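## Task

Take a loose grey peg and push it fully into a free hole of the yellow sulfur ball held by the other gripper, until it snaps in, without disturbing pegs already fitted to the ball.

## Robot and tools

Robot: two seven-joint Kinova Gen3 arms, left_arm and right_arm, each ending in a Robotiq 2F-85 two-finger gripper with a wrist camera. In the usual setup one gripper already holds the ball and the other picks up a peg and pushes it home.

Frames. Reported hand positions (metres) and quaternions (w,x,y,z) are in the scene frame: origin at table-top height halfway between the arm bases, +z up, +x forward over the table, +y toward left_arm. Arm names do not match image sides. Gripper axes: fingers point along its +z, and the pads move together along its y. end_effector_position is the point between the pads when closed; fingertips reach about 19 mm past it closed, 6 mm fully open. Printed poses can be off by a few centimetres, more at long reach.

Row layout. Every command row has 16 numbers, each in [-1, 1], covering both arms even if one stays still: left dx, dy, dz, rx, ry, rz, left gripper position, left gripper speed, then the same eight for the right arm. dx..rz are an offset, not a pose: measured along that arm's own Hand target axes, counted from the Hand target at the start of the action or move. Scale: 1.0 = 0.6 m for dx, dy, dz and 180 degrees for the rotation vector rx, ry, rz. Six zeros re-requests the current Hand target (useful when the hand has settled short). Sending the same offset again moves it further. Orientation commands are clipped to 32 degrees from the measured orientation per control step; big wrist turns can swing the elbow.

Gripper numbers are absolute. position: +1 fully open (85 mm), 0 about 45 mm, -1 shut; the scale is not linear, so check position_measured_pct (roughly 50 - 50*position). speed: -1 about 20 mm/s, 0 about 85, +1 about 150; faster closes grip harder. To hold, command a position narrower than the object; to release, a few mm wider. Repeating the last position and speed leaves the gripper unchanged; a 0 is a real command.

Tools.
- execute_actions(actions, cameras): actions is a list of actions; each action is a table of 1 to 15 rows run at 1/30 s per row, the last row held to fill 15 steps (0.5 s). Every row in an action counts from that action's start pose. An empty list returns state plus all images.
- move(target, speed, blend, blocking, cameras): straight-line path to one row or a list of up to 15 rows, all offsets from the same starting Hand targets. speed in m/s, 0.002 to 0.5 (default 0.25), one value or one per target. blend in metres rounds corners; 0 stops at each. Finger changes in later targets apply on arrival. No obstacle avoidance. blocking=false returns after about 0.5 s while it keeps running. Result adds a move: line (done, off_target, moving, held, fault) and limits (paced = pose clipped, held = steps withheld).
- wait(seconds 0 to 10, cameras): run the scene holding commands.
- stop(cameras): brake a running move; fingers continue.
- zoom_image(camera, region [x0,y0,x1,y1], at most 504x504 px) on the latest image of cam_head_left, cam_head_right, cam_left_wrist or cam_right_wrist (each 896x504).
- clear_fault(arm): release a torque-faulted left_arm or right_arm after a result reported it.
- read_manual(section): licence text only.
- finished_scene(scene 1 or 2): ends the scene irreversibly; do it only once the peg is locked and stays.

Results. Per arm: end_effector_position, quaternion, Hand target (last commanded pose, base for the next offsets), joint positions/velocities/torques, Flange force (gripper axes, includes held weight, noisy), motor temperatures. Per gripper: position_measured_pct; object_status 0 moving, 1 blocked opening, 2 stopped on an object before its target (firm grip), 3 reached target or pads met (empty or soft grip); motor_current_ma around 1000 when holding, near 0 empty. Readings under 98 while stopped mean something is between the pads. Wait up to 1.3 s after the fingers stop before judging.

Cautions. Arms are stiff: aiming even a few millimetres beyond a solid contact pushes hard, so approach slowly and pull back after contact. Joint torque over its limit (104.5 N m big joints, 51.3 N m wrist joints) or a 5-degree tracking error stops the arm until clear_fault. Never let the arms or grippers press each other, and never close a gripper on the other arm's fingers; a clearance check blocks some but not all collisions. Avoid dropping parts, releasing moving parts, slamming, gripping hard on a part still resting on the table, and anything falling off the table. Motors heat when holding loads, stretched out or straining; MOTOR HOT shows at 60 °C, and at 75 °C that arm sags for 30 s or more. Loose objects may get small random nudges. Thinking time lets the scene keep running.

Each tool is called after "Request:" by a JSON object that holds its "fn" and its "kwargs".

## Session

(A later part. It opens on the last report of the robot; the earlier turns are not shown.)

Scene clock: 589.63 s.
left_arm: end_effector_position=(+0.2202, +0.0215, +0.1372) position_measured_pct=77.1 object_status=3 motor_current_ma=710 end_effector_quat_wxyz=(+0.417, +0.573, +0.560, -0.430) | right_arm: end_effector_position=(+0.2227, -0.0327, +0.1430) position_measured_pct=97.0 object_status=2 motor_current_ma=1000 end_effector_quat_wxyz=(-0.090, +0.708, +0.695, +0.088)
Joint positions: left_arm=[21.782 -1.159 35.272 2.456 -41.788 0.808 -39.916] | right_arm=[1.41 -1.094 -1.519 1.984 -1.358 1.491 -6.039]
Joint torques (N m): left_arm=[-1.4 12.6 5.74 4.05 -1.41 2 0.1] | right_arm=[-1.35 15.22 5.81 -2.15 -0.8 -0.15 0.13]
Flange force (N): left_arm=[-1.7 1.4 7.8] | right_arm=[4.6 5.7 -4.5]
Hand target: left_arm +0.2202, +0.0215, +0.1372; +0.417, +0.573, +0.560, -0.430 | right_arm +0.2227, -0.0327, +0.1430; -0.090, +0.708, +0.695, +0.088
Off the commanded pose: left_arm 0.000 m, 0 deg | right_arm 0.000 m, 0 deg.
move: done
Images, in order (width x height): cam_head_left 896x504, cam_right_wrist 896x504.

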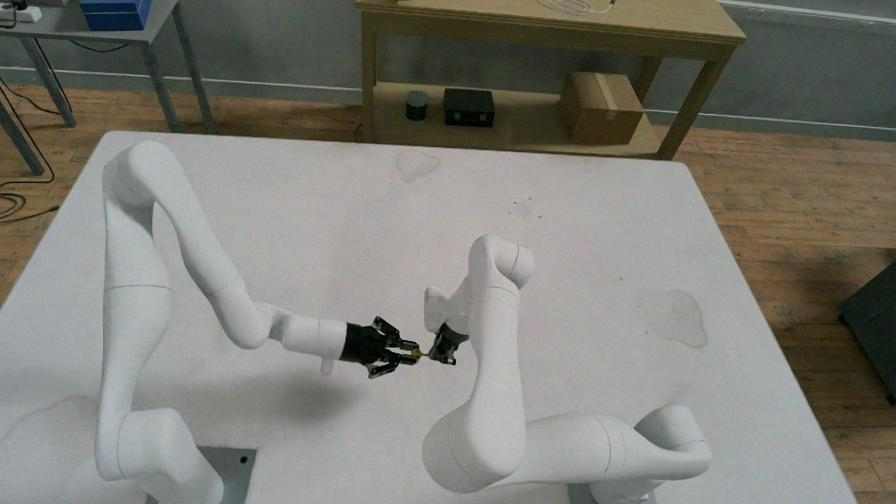

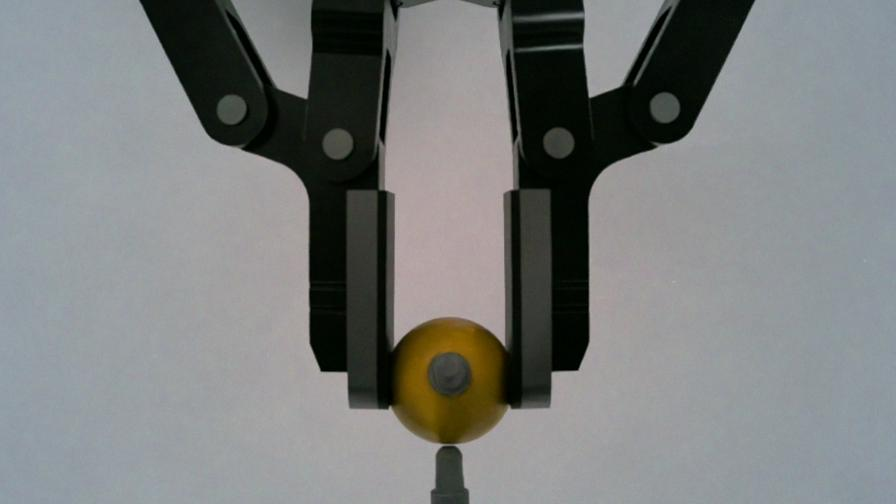

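Request:
{"fn": "move", "kwargs": {"target": [0,0,0,0,0,0,-0.662745,1,0,0,0.002,0,0,0,-1,-1], "speed": 0.02, "cameras": ["cam_head_left","cam_right_wrist"]}}

Request:
{"fn": "zoom_image", "kwargs": {"camera": "cam_head_left", "region": [405, 340, 441, 370]}}

Request:
{"fn": "zoom_image", "kwargs": {"camera": "cam_right_wrist", "region": [380, 384, 520, 504]}}

Scene clock: 602.57 s.
left_arm: end_effector_position=(+0.2202, +0.0215, +0.1372) position_measured_pct=77.1 object_status=3 motor_current_ma=710 end_effector_quat_wxyz=(+0.417, +0.573, +0.560, -0.430) | right_arm: end_effector_position=(+0.2227, -0.0324, +0.1418) position_measured_pct=97.0 object_status=2 motor_current_ma=1000 end_effector_quat_wxyz=(-0.090, +0.708, +0.695, +0.088)
Joint positions: left_arm=[21.782 -1.159 35.272 2.456 -41.788 0.808 -39.916] | right_arm=[1.41 -1.096 -1.521 1.985 -1.36 1.49 -6.039]
Joint torques (N m): left_arm=[-1.37 12.62 5.75 4.08 -1.42 1.98 0.13] | right_arm=[-1.36 15.2 5.84 -2.15 -0.8 -0.15 0.2]
Flange force (N): left_arm=[-1.5 1.3 7.8] | right_arm=[4.7 5.7 -4.6]
Hand target: left_arm +0.2202, +0.0215, +0.1372; +0.417, +0.573, +0.560, -0.430 | right_arm +0.2227, -0.0324, +0.1418; -0.090, +0.708, +0.695, +0.088
Off the commanded pose: left_arm 0.000 m, 0 deg | right_arm 0.000 m, 0 deg.
move: done
Images, in order (width x height): cam_head_left 896x504, cam_right_wrist 896x504.

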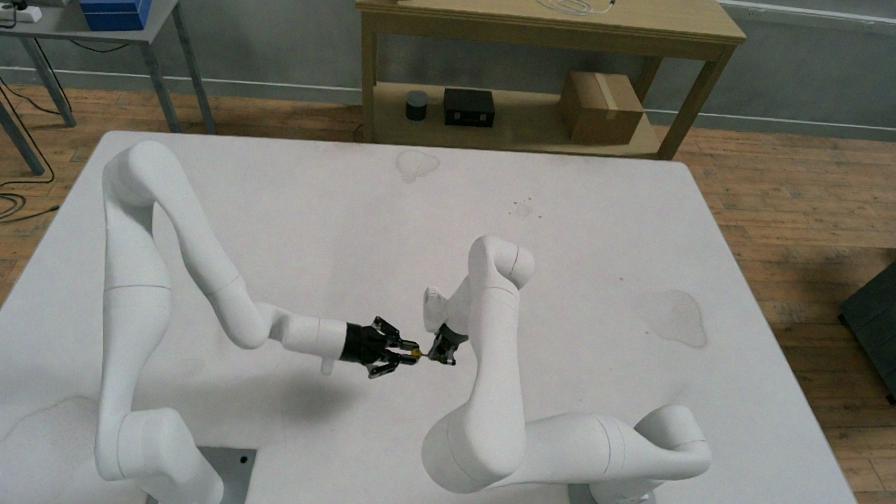

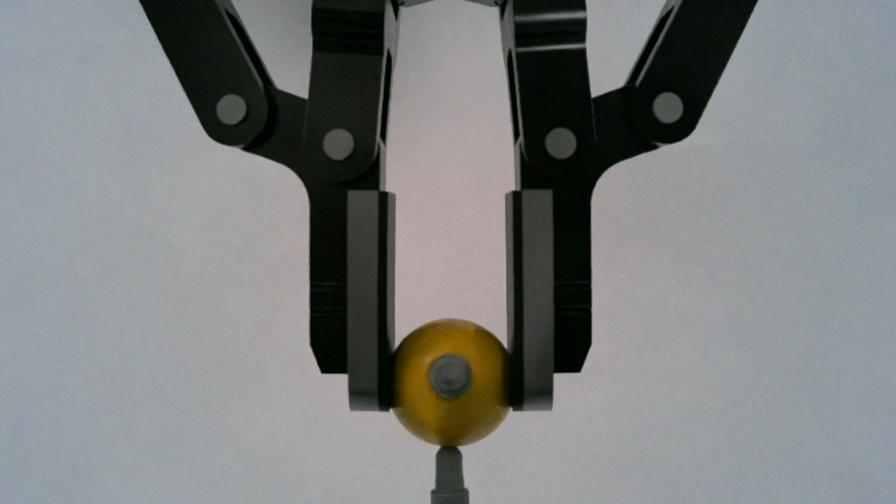

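Scaled by 14.000 from the camera's 896x504 image, which has a finer 1280x720 frame.

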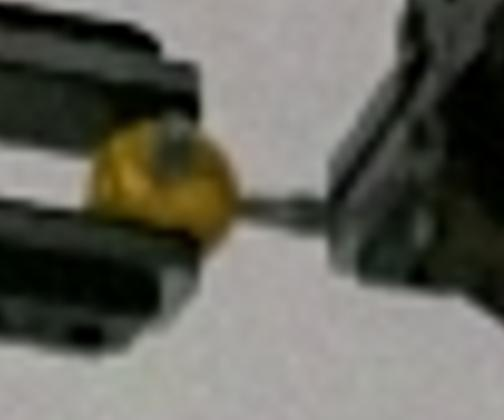

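Scaled by 3.600 from the camera's 896x504 image, which has a finer 1280x720 frame.

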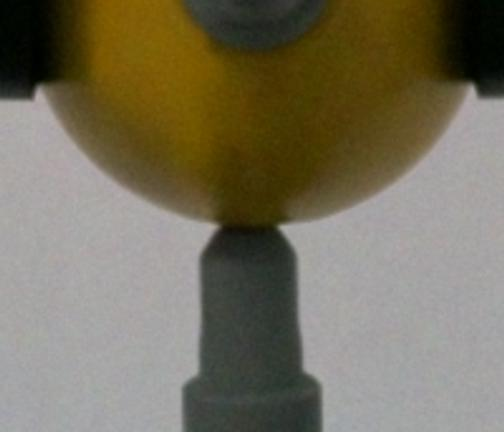

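Request:
{"fn": "move", "kwargs": {"target": [0,0,0,0,0,0,-0.662745,1,0.0017,0.0003,0,0,0,0,-1,-1], "speed": 0.01}}

Request:
{"fn": "move", "kwargs": {"target": [0,0,0,0,0,0,-0.662745,1,0.0013,0,0,0,0,0,-1,-1], "speed": 0.01}}

Scene clock: 608.10 s.
left_arm: end_effector_position=(+0.2202, +0.0215, +0.1372) position_measured_pct=77.1 object_status=3 motor_current_ma=710 end_effector_quat_wxyz=(+0.417, +0.573, +0.560, -0.430) | right_arm: end_effector_position=(+0.2230, -0.0314, +0.1421) position_measured_pct=97.0 object_status=2 motor_current_ma=1000 end_effector_quat_wxyz=(-0.090, +0.708, +0.695, +0.088)
Joint positions: left_arm=[21.782 -1.159 35.272 2.456 -41.788 0.808 -39.916] | right_arm=[1.41 -1.097 -1.521 1.982 -1.361 1.491 -6.042]
Joint torques (N m): left_arm=[0.61 12.1 6.77 3.59 -1.58 1.93 0.13] | right_arm=[-2.55 16.84 5.96 -4.37 -3.09 0.14 0.13]
Flange force (N): left_arm=[-1.0 2.5 0.6] | right_arm=[-2.4 4.9 -4.6]
Hand target: left_arm +0.2202, +0.0215, +0.1372; +0.417, +0.573, +0.560, -0.430 | right_arm +0.2229, -0.0314, +0.1421; -0.090, +0.708, +0.695, +0.088
Off the commanded pose: left_arm 0.000 m, 0 deg | right_arm 0.000 m, 0 deg.
move: done

Scene clock: 608.80 s.
left_arm: end_effector_position=(+0.2202, +0.0215, +0.1372) position_measured_pct=77.1 object_status=3 motor_current_ma=710 end_effector_quat_wxyz=(+0.417, +0.573, +0.560, -0.430) | right_arm: end_effector_position=(+0.2230, -0.0307, +0.1423) position_measured_pct=97.0 object_status=2 motor_current_ma=1000 end_effector_quat_wxyz=(-0.090, +0.708, +0.695, +0.088)
Joint positions: left_arm=[21.782 -1.159 35.272 2.456 -41.788 0.808 -39.916] | right_arm=[1.41 -1.097 -1.521 1.98 -1.361 1.491 -6.045]
Joint torques (N m): left_arm=[2.84 11.43 7.83 2.5 -1.63 1.92 0.13] | right_arm=[-4.35 19.03 5.98 -7.13 -5.96 0.73 0.14]
Flange force (N): left_arm=[-0.8 2.8 -8.7] | right_arm=[-11.1 4.5 -4.5]
Hand target: left_arm +0.2202, +0.0215, +0.1372; +0.417, +0.573, +0.560, -0.430 | right_arm +0.2230, -0.0307, +0.1423; -0.090, +0.708, +0.695, +0.088
Off the commanded pose: left_arm 0.000 m, 0 deg | right_arm 0.000 m, 0 deg.
move: done

Request:
{"fn": "wait", "kwargs": {"seconds": 0.2, "cameras": ["cam_head_left","cam_right_wrist"]}}

Request:
{"fn": "zoom_image", "kwargs": {"camera": "cam_right_wrist", "region": [380, 384, 520, 504]}}

Request:
{"fn": "zoom_image", "kwargs": {"camera": "cam_head_left", "region": [405, 340, 441, 370]}}

Scene clock: 614.47 s.
left_arm: end_effector_position=(+0.2202, +0.0215, +0.1372) position_measured_pct=77.1 object_status=3 motor_current_ma=710 end_effector_quat_wxyz=(+0.417, +0.573, +0.560, -0.430) | right_arm: end_effector_position=(+0.2230, -0.0307, +0.1423) position_measured_pct=97.0 object_status=2 motor_current_ma=1000 end_effector_quat_wxyz=(-0.090, +0.708, +0.695, +0.088)
Joint positions: left_arm=[21.782 -1.159 35.272 2.456 -41.788 0.808 -39.916] | right_arm=[1.41 -1.097 -1.521 1.98 -1.361 1.491 -6.045]
Joint torques (N m): left_arm=[2.84 11.4 7.88 2.41 -1.68 1.92 0.14] | right_arm=[-4.41 19.15 5.96 -7.23 -6.04 0.75 0.14]
Flange force (N): left_arm=[-0.9 2.3 -8.7] | right_arm=[-11.4 4.5 -4.3]
Hand target: left_arm +0.2202, +0.0215, +0.1372; +0.417, +0.573, +0.560, -0.430 | right_arm +0.2230, -0.0307, +0.1423; -0.090, +0.708, +0.695, +0.088
Tool commands: left_gripper/position=-0.662745 left_gripper/speed=+1.0 right_gripper/position=-1.0 right_gripper/speed=-1.0
Off the commanded pose: left_arm 0.000 m, 0 deg | right_arm 0.000 m, 0 deg.
wait: 0.20 s; at rest from the start
Images, in order (width x height): cam_head_left 896x504, cam_right_wrist 896x504.

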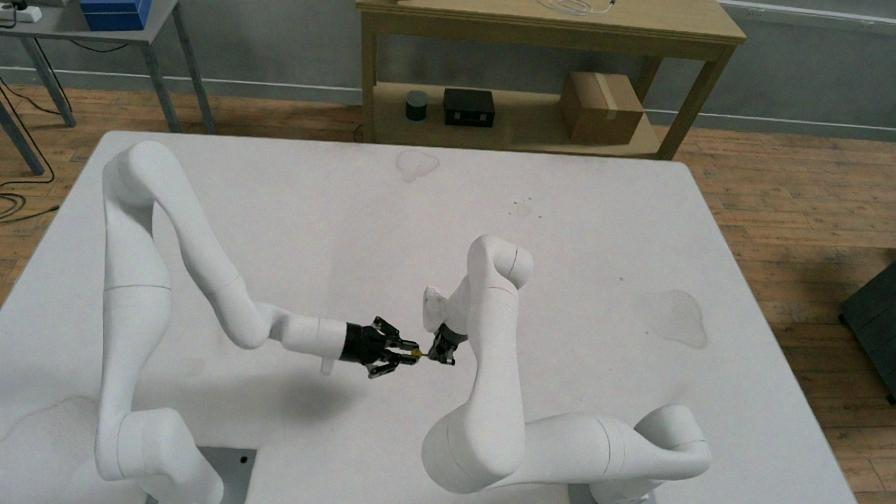

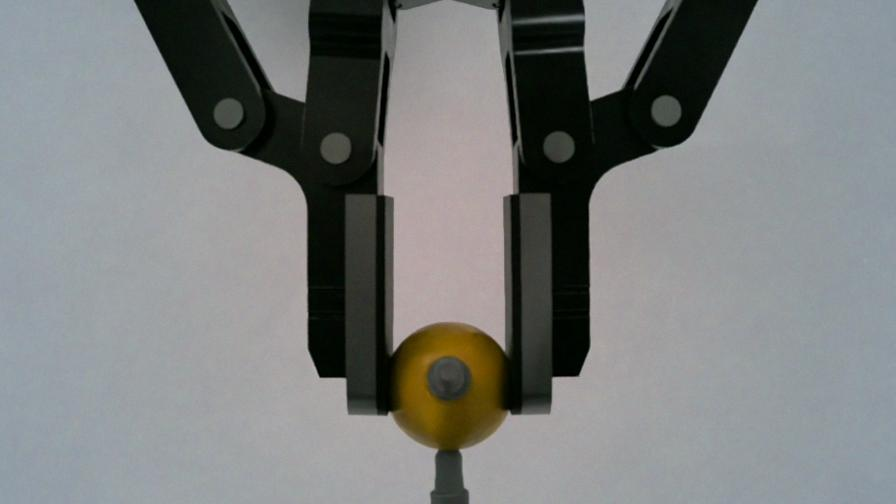

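Scaled by 3.600 from the camera's 896x504 image, which has a finer 1280x720 frame.

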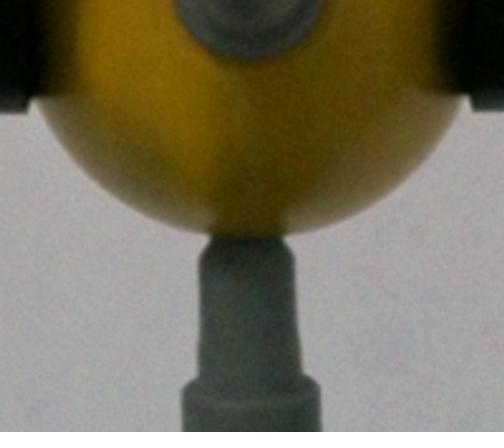

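Scaled by 14.000 from the camera's 896x504 image, which has a finer 1280x720 frame.

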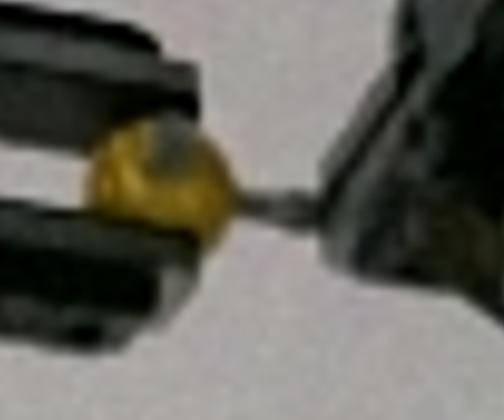

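Request:
{"fn": "move", "kwargs": {"target": [0,0,0,0,0,0,-0.662745,1,0,0,-0.001,0,0,0,-1,-1], "speed": 0.01}}

Request:
{"fn": "move", "kwargs": {"target": [0,0,0,0,0,0,-0.662745,1,0,0,-0.001,0,0,0,-1,-1], "speed": 0.01}}

Scene clock: 639.37 s.
left_arm: end_effector_position=(+0.2202, +0.0215, +0.1372) position_measured_pct=77.1 object_status=3 motor_current_ma=710 end_effector_quat_wxyz=(+0.417, +0.573, +0.560, -0.430) | right_arm: end_effector_position=(+0.2230, -0.0308, +0.1429) position_measured_pct=97.0 object_status=2 motor_current_ma=1000 end_effector_quat_wxyz=(-0.090, +0.708, +0.695, +0.088)
Joint positions: left_arm=[21.782 -1.159 35.272 2.456 -41.788 0.808 -39.916] | right_arm=[1.41 -1.096 -1.52 1.979 -1.359 1.491 -6.045]
Joint torques (N m): left_arm=[2.67 11.3 7.2 2.39 -1.43 1.63 0.1] | right_arm=[-4.33 19.44 6.21 -7.18 -5.96 0.81 0.16]
Flange force (N): left_arm=[-2.1 2.6 -8.6] | right_arm=[-11.0 4.7 -3.2]
Hand target: left_arm +0.2202, +0.0215, +0.1372; +0.417, +0.573, +0.560, -0.430 | right_arm +0.2230, -0.0308, +0.1429; -0.090, +0.708, +0.695, +0.088
Off the commanded pose: left_arm 0.000 m, 0 deg | right_arm 0.000 m, 0 deg.
move: done

Scene clock: 640.07 s.
left_arm: end_effector_position=(+0.2202, +0.0215, +0.1372) position_measured_pct=77.1 object_status=3 motor_current_ma=710 end_effector_quat_wxyz=(+0.417, +0.573, +0.560, -0.430) | right_arm: end_effector_position=(+0.2230, -0.0309, +0.1434) position_measured_pct=97.0 object_status=2 motor_current_ma=1000 end_effector_quat_wxyz=(-0.090, +0.708, +0.695, +0.088)
Joint positions: left_arm=[21.782 -1.159 35.272 2.456 -41.788 0.808 -39.916] | right_arm=[1.409 -1.095 -1.519 1.979 -1.358 1.492 -6.045]
Joint torques (N m): left_arm=[2.39 11.23 6.58 2.18 -1.18 1.41 0.08] | right_arm=[-4.4 19.75 6.39 -7.15 -5.89 0.93 0.18]
Flange force (N): left_arm=[-3.2 2.4 -8.5] | right_arm=[-10.8 5.1 -2.1]
Hand target: left_arm +0.2202, +0.0215, +0.1372; +0.417, +0.573, +0.560, -0.430 | right_arm +0.2230, -0.0309, +0.1434; -0.090, +0.708, +0.695, +0.088
Off the commanded pose: left_arm 0.000 m, 0 deg | right_arm 0.000 m, 0 deg.
move: done

Request:
{"fn": "move", "kwargs": {"target": [0,0,0,0,0,0,-0.662745,1,0,0,-0.0017,0,0,0,-1,-1], "speed": 0.01}}

Request:
{"fn": "move", "kwargs": {"target": [0,0,0,0,0,0,-0.662745,1,0,0,-0.0017,0,0,0,-1,-1], "speed": 0.01, "cameras": ["cam_head_left","cam_right_wrist"]}}

Request:
{"fn": "zoom_image", "kwargs": {"camera": "cam_right_wrist", "region": [380, 384, 520, 504]}}

Request:
{"fn": "zoom_image", "kwargs": {"camera": "cam_head_left", "region": [405, 340, 441, 370]}}

Scene clock: 649.23 s.
left_arm: end_effector_position=(+0.2202, +0.0215, +0.1372) position_measured_pct=77.1 object_status=3 motor_current_ma=710 end_effector_quat_wxyz=(+0.417, +0.573, +0.560, -0.430) | right_arm: end_effector_position=(+0.2230, -0.0312, +0.1444) position_measured_pct=97.0 object_status=2 motor_current_ma=1000 end_effector_quat_wxyz=(-0.090, +0.708, +0.695, +0.088)
Joint positions: left_arm=[21.782 -1.159 35.272 2.456 -41.788 0.808 -39.916] | right_arm=[1.409 -1.093 -1.517 1.978 -1.356 1.493 -6.046]
Joint torques (N m): left_arm=[2.19 11.1 6.08 2.17 -1.07 1.16 0.09] | right_arm=[-4.28 19.87 6.62 -7.06 -5.73 0.9 0.17]
Flange force (N): left_arm=[-4.3 2.1 -8.0] | right_arm=[-10.3 5.2 -1.1]
Hand target: left_arm +0.2202, +0.0215, +0.1372; +0.417, +0.573, +0.560, -0.430 | right_arm +0.2230, -0.0312, +0.1444; -0.090, +0.708, +0.695, +0.088
Off the commanded pose: left_arm 0.000 m, 0 deg | right_arm 0.000 m, 0 deg.
move: done

Scene clock: 649.93 s.
left_arm: end_effector_position=(+0.2202, +0.0215, +0.1372) position_measured_pct=77.1 object_status=3 motor_current_ma=710 end_effector_quat_wxyz=(+0.417, +0.573, +0.560, -0.430) | right_arm: end_effector_position=(+0.2229, -0.0315, +0.1454) position_measured_pct=97.0 object_status=2 motor_current_ma=1000 end_effector_quat_wxyz=(-0.090, +0.708, +0.695, +0.088)
Joint positions: left_arm=[21.782 -1.159 35.272 2.456 -41.788 0.808 -39.916] | right_arm=[1.409 -1.092 -1.515 1.977 -1.353 1.494 -6.047]
Joint torques (N m): left_arm=[1.88 11.21 6.16 2.42 -1.11 1.23 0.11] | right_arm=[-3.98 19.45 6.56 -6.64 -5.39 0.78 0.16]
Flange force (N): left_arm=[-3.8 2.0 -6.4] | right_arm=[-9.0 5.1 -1.6]
Hand target: left_arm +0.2202, +0.0215, +0.1372; +0.417, +0.573, +0.560, -0.430 | right_arm +0.2229, -0.0315, +0.1454; -0.090, +0.708, +0.695, +0.088
Off the commanded pose: left_arm 0.000 m, 0 deg | right_arm 0.000 m, 0 deg.
move: done
Images, in order (width x height): cam_head_left 896x504, cam_right_wrist 896x504.

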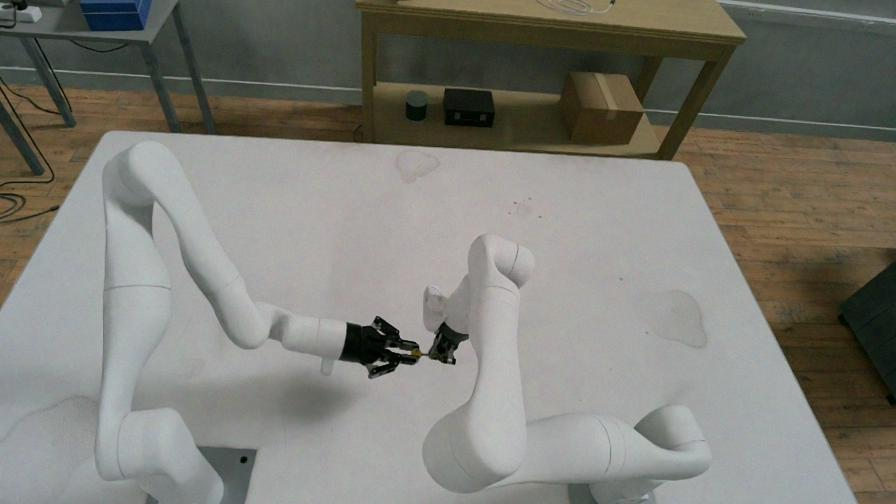

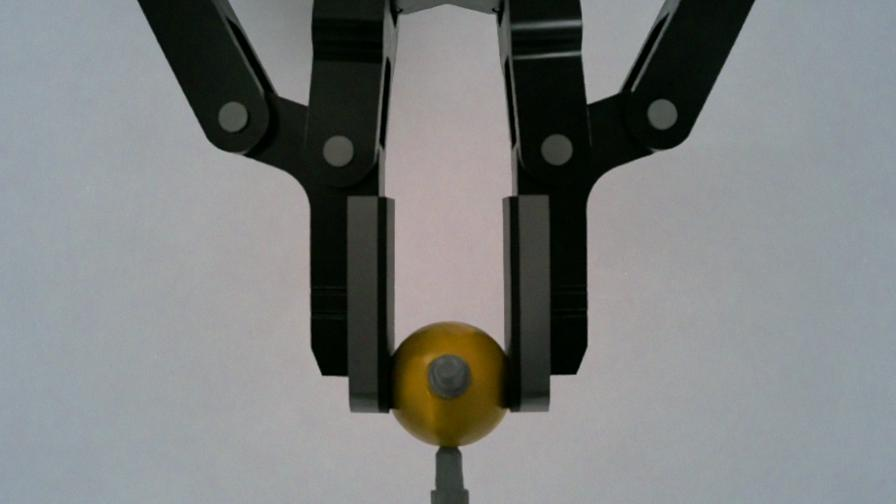

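Scaled by 3.600 from the camera's 896x504 image, which has a finer 1280x720 frame.

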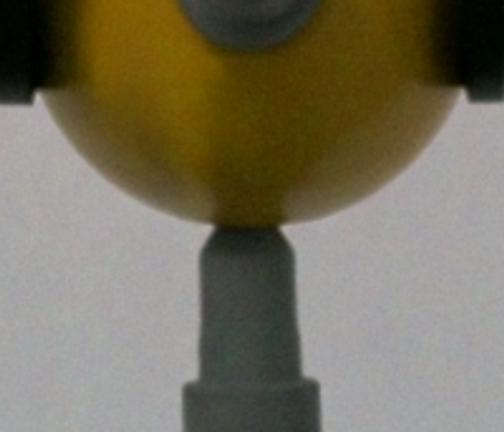

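Scaled by 14.000 from the camera's 896x504 image, which has a finer 1280x720 frame.

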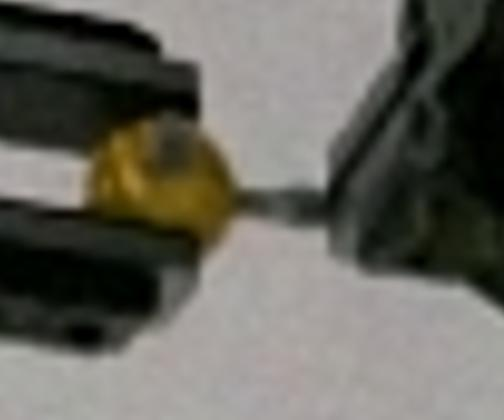

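Request:
{"fn": "move", "kwargs": {"target": [[0,0,0,0,0,0,-0.662745,1,-0.005,0,0,0,0,0,-1,-1],[0,0,0,0,0,0,-0.662745,1,-0.005,0,-0.0133,0,0,0,-1,-1],[0,0,0,0,0,0,-0.662745,1,0.0017,0,-0.0133,0,0,0,-1,-1]], "speed": 0.03, "cameras": ["cam_head_left","cam_right_wrist"]}}

Request:
{"fn": "zoom_image", "kwargs": {"camera": "cam_right_wrist", "region": [380, 384, 520, 504]}}

Request:
{"fn": "zoom_image", "kwargs": {"camera": "cam_head_left", "region": [405, 340, 441, 370]}}

Scene clock: 682.40 s.
left_arm: end_effector_position=(+0.2202, +0.0215, +0.1372) position_measured_pct=77.1 object_status=3 motor_current_ma=710 end_effector_quat_wxyz=(+0.417, +0.573, +0.560, -0.430) | right_arm: end_effector_position=(+0.2230, -0.0325, +0.1534) position_measured_pct=97.0 object_status=2 motor_current_ma=1000 end_effector_quat_wxyz=(-0.090, +0.708, +0.695, +0.088)
Joint positions: left_arm=[21.782 -1.159 35.272 2.456 -41.788 0.808 -39.916] | right_arm=[1.406 -1.079 -1.501 1.969 -1.336 1.503 -6.055]
Joint torques (N m): left_arm=[-1.4 12.66 5.7 4.1 -1.45 2 0.11] | right_arm=[-1.36 15.14 5.91 -2.4 -0.8 -0.2 0.19]
Flange force (N): left_arm=[-1.6 1.5 8.0] | right_arm=[4.6 5.6 -4.4]
Hand target: left_arm +0.2202, +0.0215, +0.1372; +0.417, +0.573, +0.560, -0.430 | right_arm +0.2230, -0.0325, +0.1534; -0.090, +0.708, +0.695, +0.088
Off the commanded pose: left_arm 0.000 m, 0 deg | right_arm 0.000 m, 0 deg.
move: done
Images, in order (width x height): cam_head_left 896x504, cam_right_wrist 896x504.

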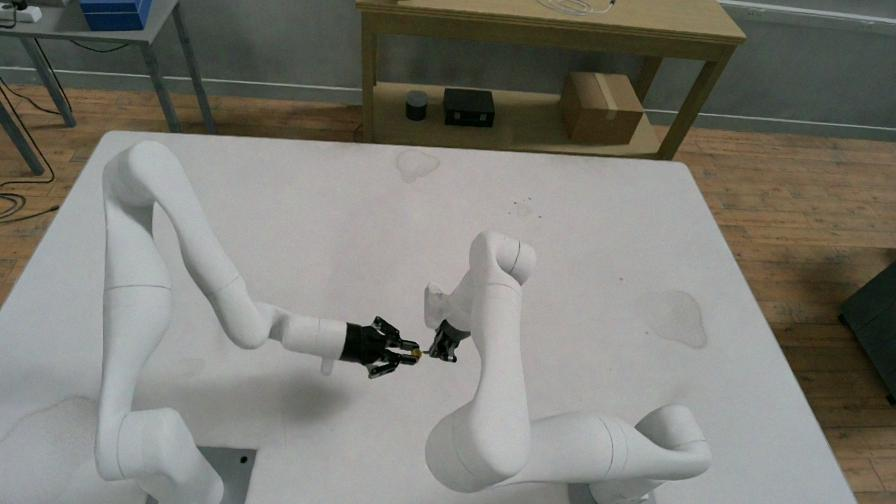

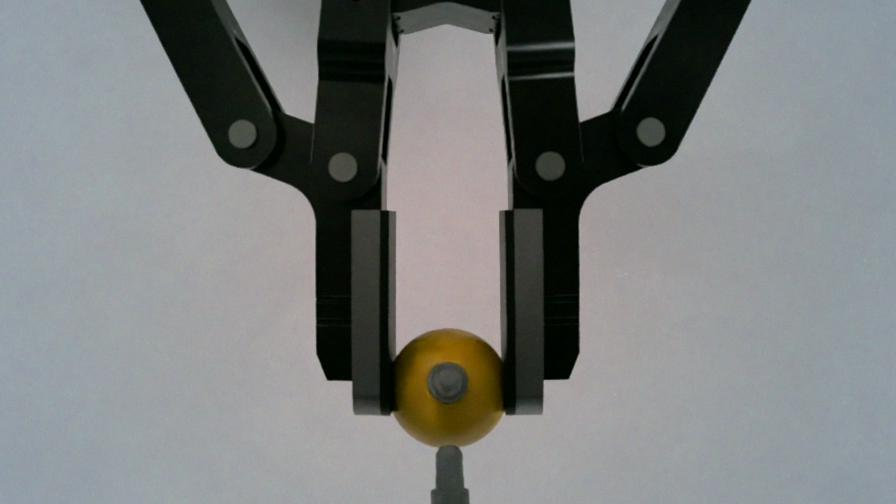

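Scaled by 3.600 from the camera's 896x504 image, which has a finer 1280x720 frame.

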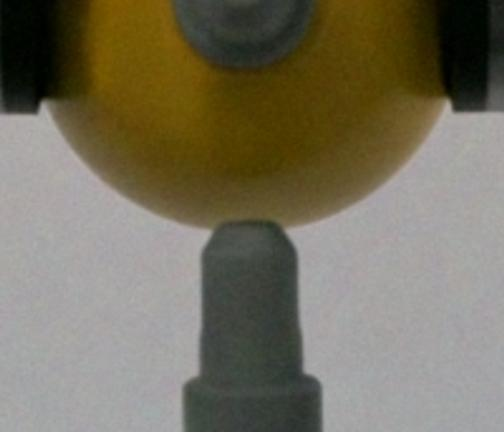

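Scaled by 14.000 from the camera's 896x504 image, which has a finer 1280x720 frame.

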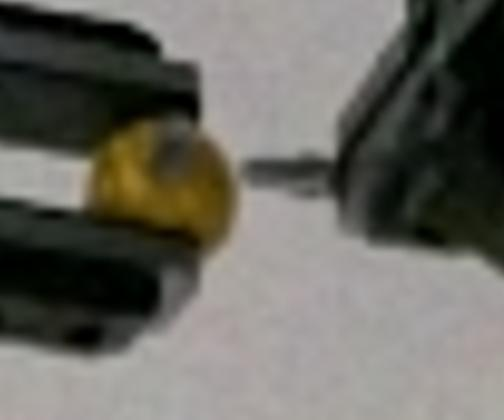

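Request:
{"fn": "move", "kwargs": {"target": [0,0,0,0,0,0,-0.662745,1,0.0025,0,0,0,0,0,-1,-1], "speed": 0.02}}

Request:
{"fn": "move", "kwargs": {"target": [0,0,0,0,0,0,-0.662745,1,0,0,0.0017,0,0,0,-1,-1], "speed": 0.01}}

Request:
{"fn": "move", "kwargs": {"target": [0,0,0,0,0,0,-0.662745,1,0,0,0.0012,0,0,0,-1,-1], "speed": 0.01}}

Scene clock: 692.10 s.
left_arm: end_effector_position=(+0.2202, +0.0215, +0.1372) position_measured_pct=77.1 object_status=3 motor_current_ma=710 end_effector_quat_wxyz=(+0.417, +0.573, +0.560, -0.430) | right_arm: end_effector_position=(+0.2230, -0.0310, +0.1538) position_measured_pct=97.0 object_status=2 motor_current_ma=1000 end_effector_quat_wxyz=(-0.090, +0.708, +0.695, +0.088)
Joint positions: left_arm=[21.782 -1.159 35.272 2.456 -41.788 0.808 -39.916] | right_arm=[1.405 -1.08 -1.501 1.965 -1.337 1.504 -6.06]
Joint torques (N m): left_arm=[-1.45 12.59 5.77 4.05 -1.41 1.99 0.13] | right_arm=[-1.33 15.13 5.79 -2.36 -0.82 -0.21 0.15]
Flange force (N): left_arm=[-1.5 1.1 8.0] | right_arm=[4.6 5.5 -4.8]
Hand target: left_arm +0.2202, +0.0215, +0.1372; +0.417, +0.573, +0.560, -0.430 | right_arm +0.2230, -0.0310, +0.1538; -0.090, +0.708, +0.695, +0.088
Off the commanded pose: left_arm 0.000 m, 0 deg | right_arm 0.000 m, 0 deg.
move: done

Scene clock: 692.80 s.
left_arm: end_effector_position=(+0.2202, +0.0215, +0.1372) position_measured_pct=77.1 object_status=3 motor_current_ma=710 end_effector_quat_wxyz=(+0.417, +0.573, +0.560, -0.430) | right_arm: end_effector_position=(+0.2230, -0.0308, +0.1528) position_measured_pct=97.0 object_status=2 motor_current_ma=1000 end_effector_quat_wxyz=(-0.090, +0.708, +0.695, +0.088)
Joint positions: left_arm=[21.782 -1.159 35.272 2.456 -41.788 0.808 -39.916] | right_arm=[1.405 -1.081 -1.503 1.966 -1.339 1.503 -6.06]
Joint torques (N m): left_arm=[-1.39 12.68 5.72 4.02 -1.42 2 0.1] | right_arm=[-1.33 15.12 5.81 -2.34 -0.81 -0.2 0.17]
Flange force (N): left_arm=[-1.5 1.3 7.8] | right_arm=[4.6 5.5 -4.8]
Hand target: left_arm +0.2202, +0.0215, +0.1372; +0.417, +0.573, +0.560, -0.430 | right_arm +0.2230, -0.0308, +0.1528; -0.090, +0.708, +0.695, +0.088
Off the commanded pose: left_arm 0.000 m, 0 deg | right_arm 0.000 m, 0 deg.
move: done

Scene clock: 693.50 s.
left_arm: end_effector_position=(+0.2202, +0.0215, +0.1372) position_measured_pct=77.1 object_status=3 motor_current_ma=710 end_effector_quat_wxyz=(+0.417, +0.573, +0.560, -0.430) | right_arm: end_effector_position=(+0.2230, -0.0306, +0.1521) position_measured_pct=97.0 object_status=2 motor_current_ma=1000 end_effector_quat_wxyz=(-0.090, +0.708, +0.695, +0.088)
Joint positions: left_arm=[21.782 -1.159 35.272 2.456 -41.788 0.808 -39.916] | right_arm=[1.405 -1.083 -1.504 1.966 -1.34 1.502 -6.059]
Joint torques (N m): left_arm=[-1.07 12.8 6.54 4.03 -1.64 2.33 0.08] | right_arm=[-1.53 14.94 5.48 -2.5 -1.1 -0.18 0.15]
Flange force (N): left_arm=[0.0 1.5 7.0] | right_arm=[3.7 5.4 -6.1]
Hand target: left_arm +0.2202, +0.0215, +0.1372; +0.417, +0.573, +0.560, -0.430 | right_arm +0.2230, -0.0306, +0.1521; -0.090, +0.708, +0.695, +0.088
Off the commanded pose: left_arm 0.000 m, 0 deg | right_arm 0.000 m, 0 deg.
move: done

Request:
{"fn": "move", "kwargs": {"target": [[0,0,0,0,0,0,-0.662745,1,-0.0133,0,0,0,0,0,-1,-1],[0,0,0,0,0,0,-0.662745,1,-0.0133,0,0.034,0,0,0,-1,-1],[0,0,0,0,0,0,-0.662745,1,0,0,0.034,0,0,0,-1,-1]], "speed": 0.03}}

Request:
{"fn": "move", "kwargs": {"target": [0,0,0,0,0,0,-0.662745,1,0,0,-0.0012,0,0,0,-1,-1], "speed": 0.01, "cameras": ["cam_head_left","cam_right_wrist"]}}

Request:
{"fn": "zoom_image", "kwargs": {"camera": "cam_head_left", "region": [405, 340, 441, 370]}}

Scene clock: 706.83 s.
left_arm: end_effector_position=(+0.2202, +0.0215, +0.1372) position_measured_pct=77.1 object_status=3 motor_current_ma=710 end_effector_quat_wxyz=(+0.417, +0.573, +0.560, -0.430) | right_arm: end_effector_position=(+0.2230, -0.0255, +0.1323) position_measured_pct=97.0 object_status=2 motor_current_ma=1000 end_effector_quat_wxyz=(-0.090, +0.708, +0.695, +0.088)
Joint positions: left_arm=[21.782 -1.159 35.272 2.456 -41.788 0.808 -39.916] | right_arm=[1.411 -1.116 -1.541 1.98 -1.386 1.481 -6.046]
Joint torques (N m): left_arm=[-1.23 12.43 5.5 3.93 -1.31 1.81 0.1] | right_arm=[-1.53 16.01 6.12 -2.26 -1.15 -0.09 0.17]
Flange force (N): left_arm=[-2.4 1.5 6.9] | right_arm=[3.9 5.9 -3.6]
Hand target: left_arm +0.2202, +0.0215, +0.1372; +0.417, +0.573, +0.560, -0.430 | right_arm +0.2230, -0.0255, +0.1323; -0.090, +0.708, +0.695, +0.088
Off the commanded pose: left_arm 0.000 m, 0 deg | right_arm 0.000 m, 0 deg.
move: done

Scene clock: 707.53 s.
left_arm: end_effector_position=(+0.2202, +0.0215, +0.1372) position_measured_pct=77.1 object_status=3 motor_current_ma=710 end_effector_quat_wxyz=(+0.417, +0.573, +0.560, -0.430) | right_arm: end_effector_position=(+0.2230, -0.0257, +0.1330) position_measured_pct=97.0 object_status=2 motor_current_ma=1000 end_effector_quat_wxyz=(-0.090, +0.708, +0.695, +0.088)
Joint positions: left_arm=[21.782 -1.159 35.272 2.456 -41.788 0.808 -39.916] | right_arm=[1.411 -1.115 -1.54 1.979 -1.384 1.481 -6.046]
Joint torques (N m): left_arm=[-1.18 12.12 4.72 4.15 -1.14 1.26 0.08] | right_arm=[-1.26 16.52 6.7 -2.47 -1.21 -0.22 0.17]
Flange force (N): left_arm=[-4.2 2.0 6.9] | right_arm=[3.8 5.4 -1.9]
Hand target: left_arm +0.2202, +0.0215, +0.1372; +0.417, +0.573, +0.560, -0.430 | right_arm +0.2230, -0.0257, +0.1330; -0.090, +0.708, +0.695, +0.088
Off the commanded pose: left_arm 0.000 m, 0 deg | right_arm 0.000 m, 0 deg.
move: done
Images, in order (width x height): cam_head_left 896x504, cam_right_wrist 896x504.

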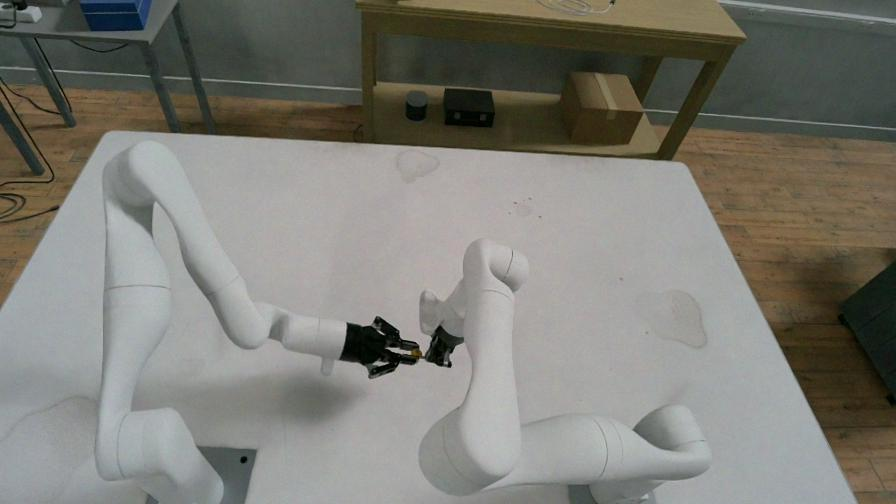

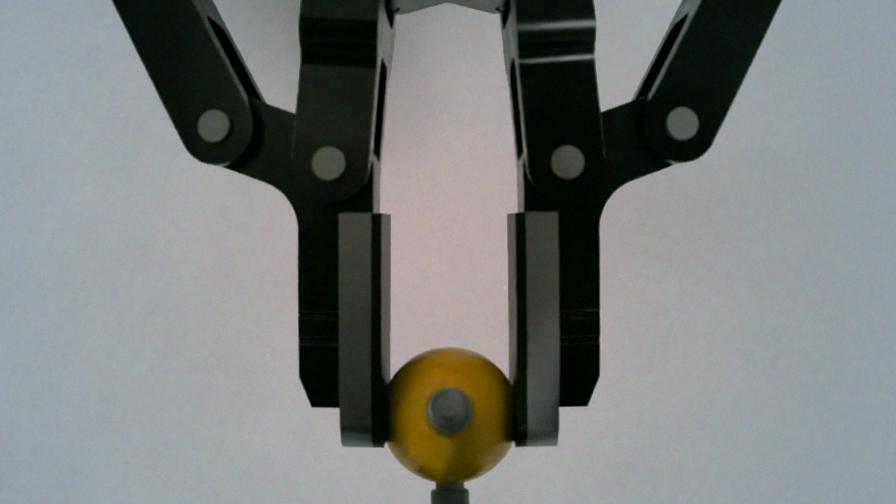

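Scaled by 14.000 from the camera's 896x504 image, which has a finer 1280x720 frame.

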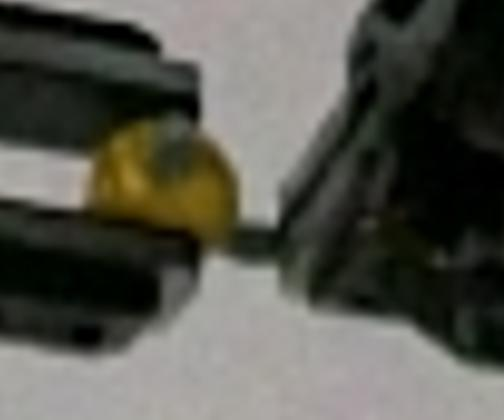

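Request:
{"fn": "move", "kwargs": {"target": [[0,0,0,0,0,0,-0.662745,1,-0.01,0,0.003,0,0,0,-1,-1],[0,0,0,0,0,0,-0.662745,1,-0.01,0,-0.0162,0,0,0,-1,-1]], "speed": 0.03, "cameras": ["cam_head_left","cam_right_wrist"]}}

Request:
{"fn": "zoom_image", "kwargs": {"camera": "cam_head_left", "region": [405, 340, 441, 370]}}

Request:
{"fn": "zoom_image", "kwargs": {"camera": "cam_right_wrist", "region": [380, 384, 520, 504]}}

Scene clock: 737.93 s.
left_arm: end_effector_position=(+0.2202, +0.0215, +0.1372) position_measured_pct=77.1 object_status=3 motor_current_ma=710 end_effector_quat_wxyz=(+0.417, +0.573, +0.560, -0.430) | right_arm: end_effector_position=(+0.2229, -0.0339, +0.1409) position_measured_pct=97.0 object_status=2 motor_current_ma=1000 end_effector_quat_wxyz=(-0.090, +0.708, +0.695, +0.088)
Joint positions: left_arm=[21.782 -1.159 35.272 2.456 -41.788 0.808 -39.916] | right_arm=[1.412 -1.096 -1.522 1.989 -1.361 1.488 -6.033]
Joint torques (N m): left_arm=[-1.45 12.65 5.77 4.05 -1.41 2.02 0.12] | right_arm=[-1.38 15.16 5.75 -2.16 -0.81 -0.15 0.16]
Flange force (N): left_arm=[-1.4 1.3 8.0] | right_arm=[4.5 5.7 -4.7]
Hand target: left_arm +0.2202, +0.0215, +0.1372; +0.417, +0.573, +0.560, -0.430 | right_arm +0.2229, -0.0339, +0.1409; -0.090, +0.708, +0.695, +0.088
Off the commanded pose: left_arm 0.000 m, 0 deg | right_arm 0.000 m, 0 deg.
move: done
Images, in order (width x height): cam_head_left 896x504, cam_right_wrist 896x504.

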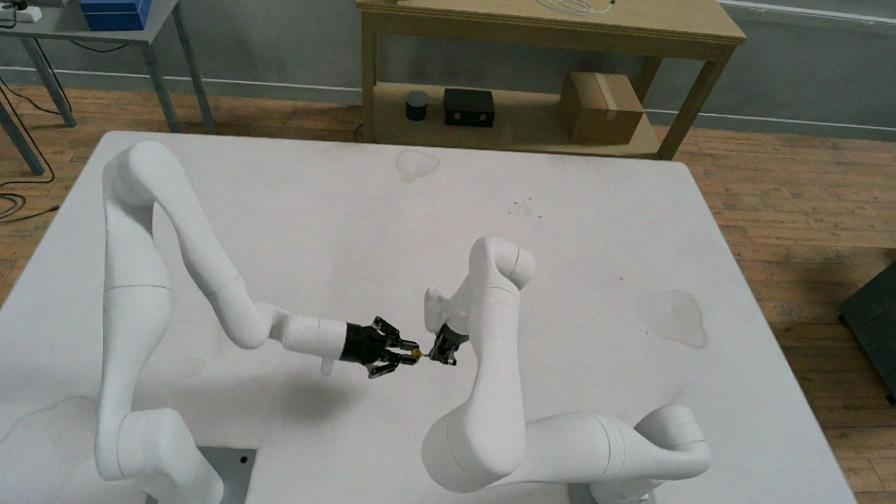

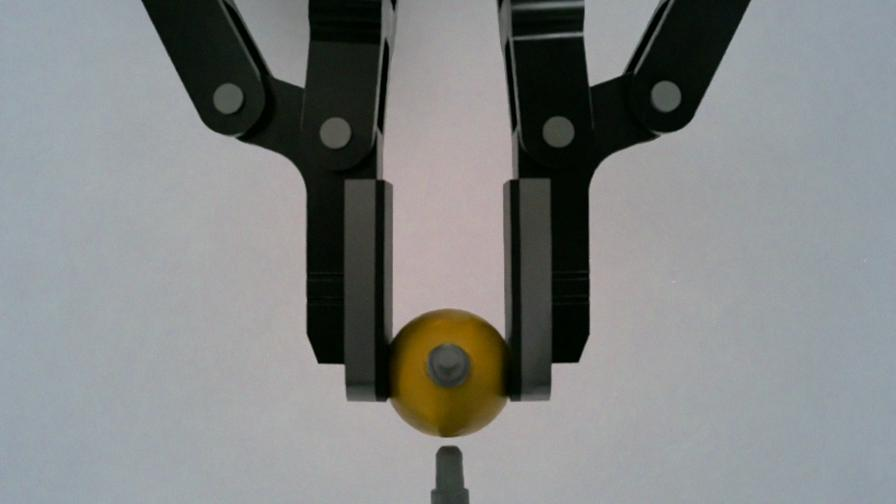

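Scaled by 14.000 from the camera's 896x504 image, which has a finer 1280x720 frame.

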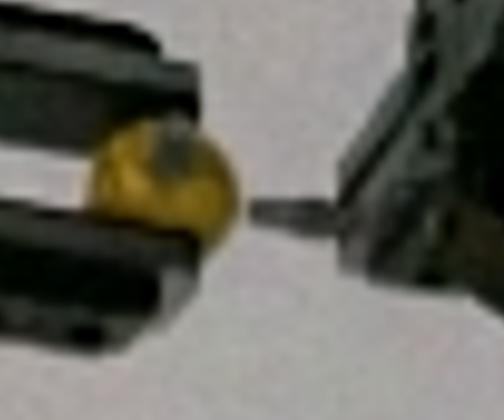

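Scaled by 3.600 from the camera's 896x504 image, which has a finer 1280x720 frame.

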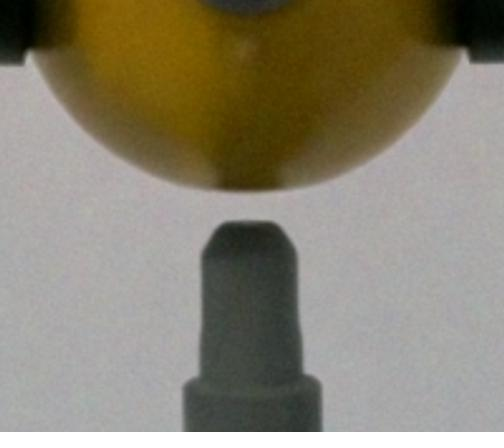

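Request:
{"fn": "zoom_image", "kwargs": {"camera": "cam_right_wrist", "region": [400, 424, 500, 504]}}

Scaled by 5.040 from the camera's 896x504 image, which has a finer 1280x720 frame.

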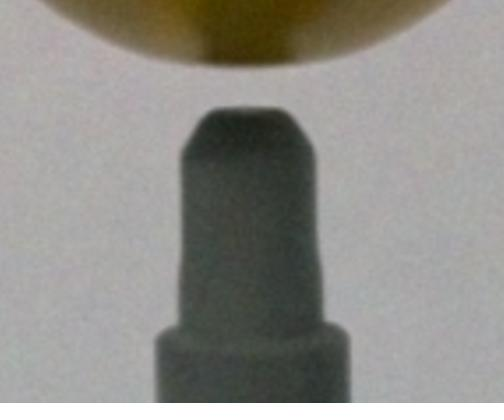

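Request:
{"fn": "move", "kwargs": {"target": [0,0,0,0,0,0,-0.662745,1,0.0042,0,0,0,0,0,-1,-1], "speed": 0.01}}

Request:
{"fn": "move", "kwargs": {"target": [0,0,0,0,0,0,-0.662745,1,0.0012,0,0,0,0,0,-1,-1], "speed": 0.01}}

Request:
{"fn": "move", "kwargs": {"target": [0,0,0,0,0,0,-0.662745,1,0.0012,0,0,0,0,0,-1,-1], "speed": 0.01, "cameras": ["cam_head_left","cam_right_wrist"]}}

Request:
{"fn": "zoom_image", "kwargs": {"camera": "cam_right_wrist", "region": [400, 424, 500, 504]}}

Scene clock: 757.53 s.
left_arm: end_effector_position=(+0.2202, +0.0215, +0.1372) position_measured_pct=77.1 object_status=3 motor_current_ma=710 end_effector_quat_wxyz=(+0.417, +0.573, +0.560, -0.430) | right_arm: end_effector_position=(+0.2229, -0.0315, +0.1416) position_measured_pct=97.0 object_status=2 motor_current_ma=1000 end_effector_quat_wxyz=(-0.090, +0.708, +0.695, +0.088)
Joint positions: left_arm=[21.782 -1.159 35.272 2.456 -41.788 0.808 -39.916] | right_arm=[1.411 -1.097 -1.522 1.983 -1.361 1.49 -6.041]
Joint torques (N m): left_arm=[-1.42 12.62 5.71 4.06 -1.4 2.01 0.11] | right_arm=[-1.3 15.21 5.84 -2.15 -0.82 -0.2 0.12]
Flange force (N): left_arm=[-1.6 1.5 7.8] | right_arm=[4.5 5.6 -4.6]
Hand target: left_arm +0.2202, +0.0215, +0.1372; +0.417, +0.573, +0.560, -0.430 | right_arm +0.2229, -0.0315, +0.1416; -0.090, +0.708, +0.695, +0.088
Off the commanded pose: left_arm 0.000 m, 0 deg | right_arm 0.000 m, 0 deg.
move: done

Scene clock: 758.23 s.
left_arm: end_effector_position=(+0.2202, +0.0215, +0.1372) position_measured_pct=77.1 object_status=3 motor_current_ma=710 end_effector_quat_wxyz=(+0.417, +0.573, +0.560, -0.430) | right_arm: end_effector_position=(+0.2229, -0.0308, +0.1418) position_measured_pct=97.0 object_status=2 motor_current_ma=1000 end_effector_quat_wxyz=(-0.090, +0.708, +0.695, +0.088)
Joint positions: left_arm=[21.782 -1.159 35.272 2.456 -41.788 0.808 -39.916] | right_arm=[1.41 -1.097 -1.522 1.981 -1.362 1.49 -6.044]
Joint torques (N m): left_arm=[-1.4 12.64 5.78 4.05 -1.39 1.97 0.11] | right_arm=[-1.36 15.27 5.87 -2.12 -0.79 -0.18 0.18]
Flange force (N): left_arm=[-1.4 1.3 7.8] | right_arm=[4.8 5.8 -4.5]
Hand target: left_arm +0.2202, +0.0215, +0.1372; +0.417, +0.573, +0.560, -0.430 | right_arm +0.2229, -0.0308, +0.1418; -0.090, +0.708, +0.695, +0.088
Off the commanded pose: left_arm 0.000 m, 0 deg | right_arm 0.000 m, 0 deg.
move: done

Scene clock: 758.93 s.
left_arm: end_effector_position=(+0.2202, +0.0215, +0.1372) position_measured_pct=77.1 object_status=3 motor_current_ma=710 end_effector_quat_wxyz=(+0.417, +0.573, +0.560, -0.430) | right_arm: end_effector_position=(+0.2230, -0.0301, +0.1419) position_measured_pct=97.0 object_status=2 motor_current_ma=1000 end_effector_quat_wxyz=(-0.090, +0.708, +0.695, +0.088)
Joint positions: left_arm=[21.782 -1.159 35.272 2.456 -41.788 0.808 -39.916] | right_arm=[1.41 -1.098 -1.522 1.979 -1.362 1.49 -6.046]
Joint torques (N m): left_arm=[-1.19 12.42 5.52 3.99 -1.33 1.82 0.08] | right_arm=[-1.48 15.65 6.01 -2.4 -1.09 -0.1 0.18]
Flange force (N): left_arm=[-2.4 1.8 6.8] | right_arm=[4.0 5.7 -4.0]
Hand target: left_arm +0.2202, +0.0215, +0.1372; +0.417, +0.573, +0.560, -0.430 | right_arm +0.2230, -0.0301, +0.1419; -0.090, +0.708, +0.695, +0.088
Off the commanded pose: left_arm 0.000 m, 0 deg | right_arm 0.000 m, 0 deg.
move: done
Images, in order (width x height): cam_head_left 896x504, cam_right_wrist 896x504.

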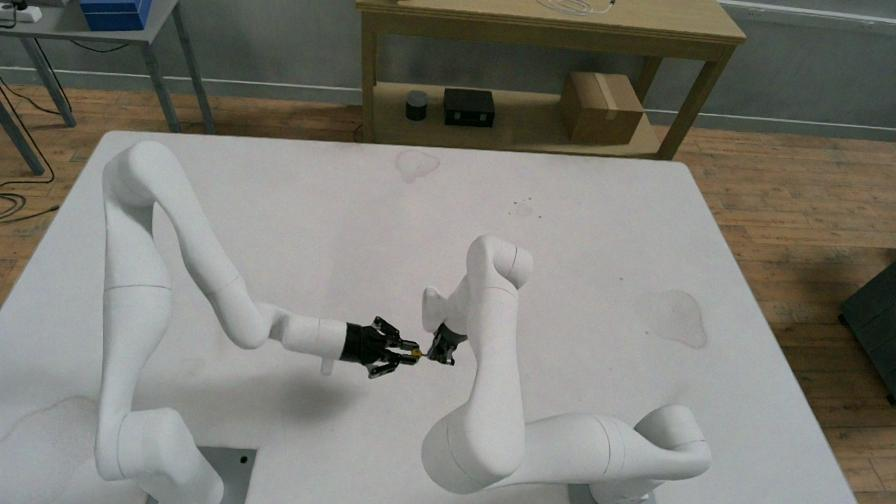

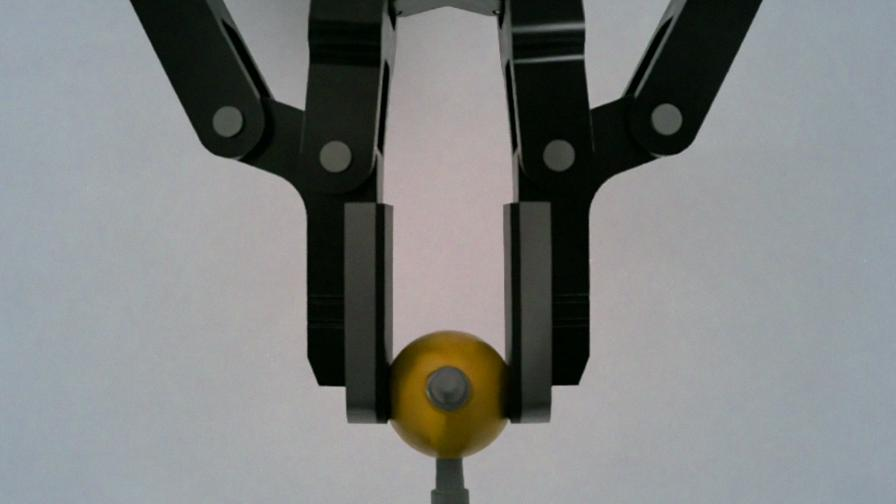

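Scaled by 5.040 from the camera's 896x504 image, which has a finer 1280x720 frame.

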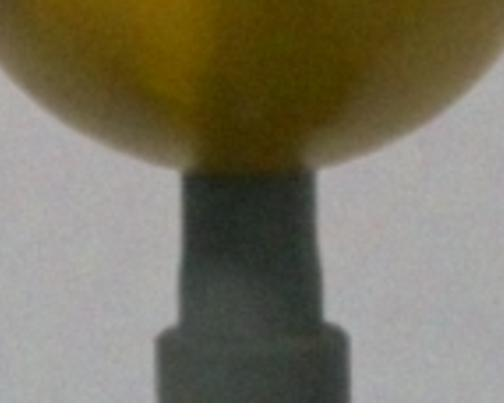

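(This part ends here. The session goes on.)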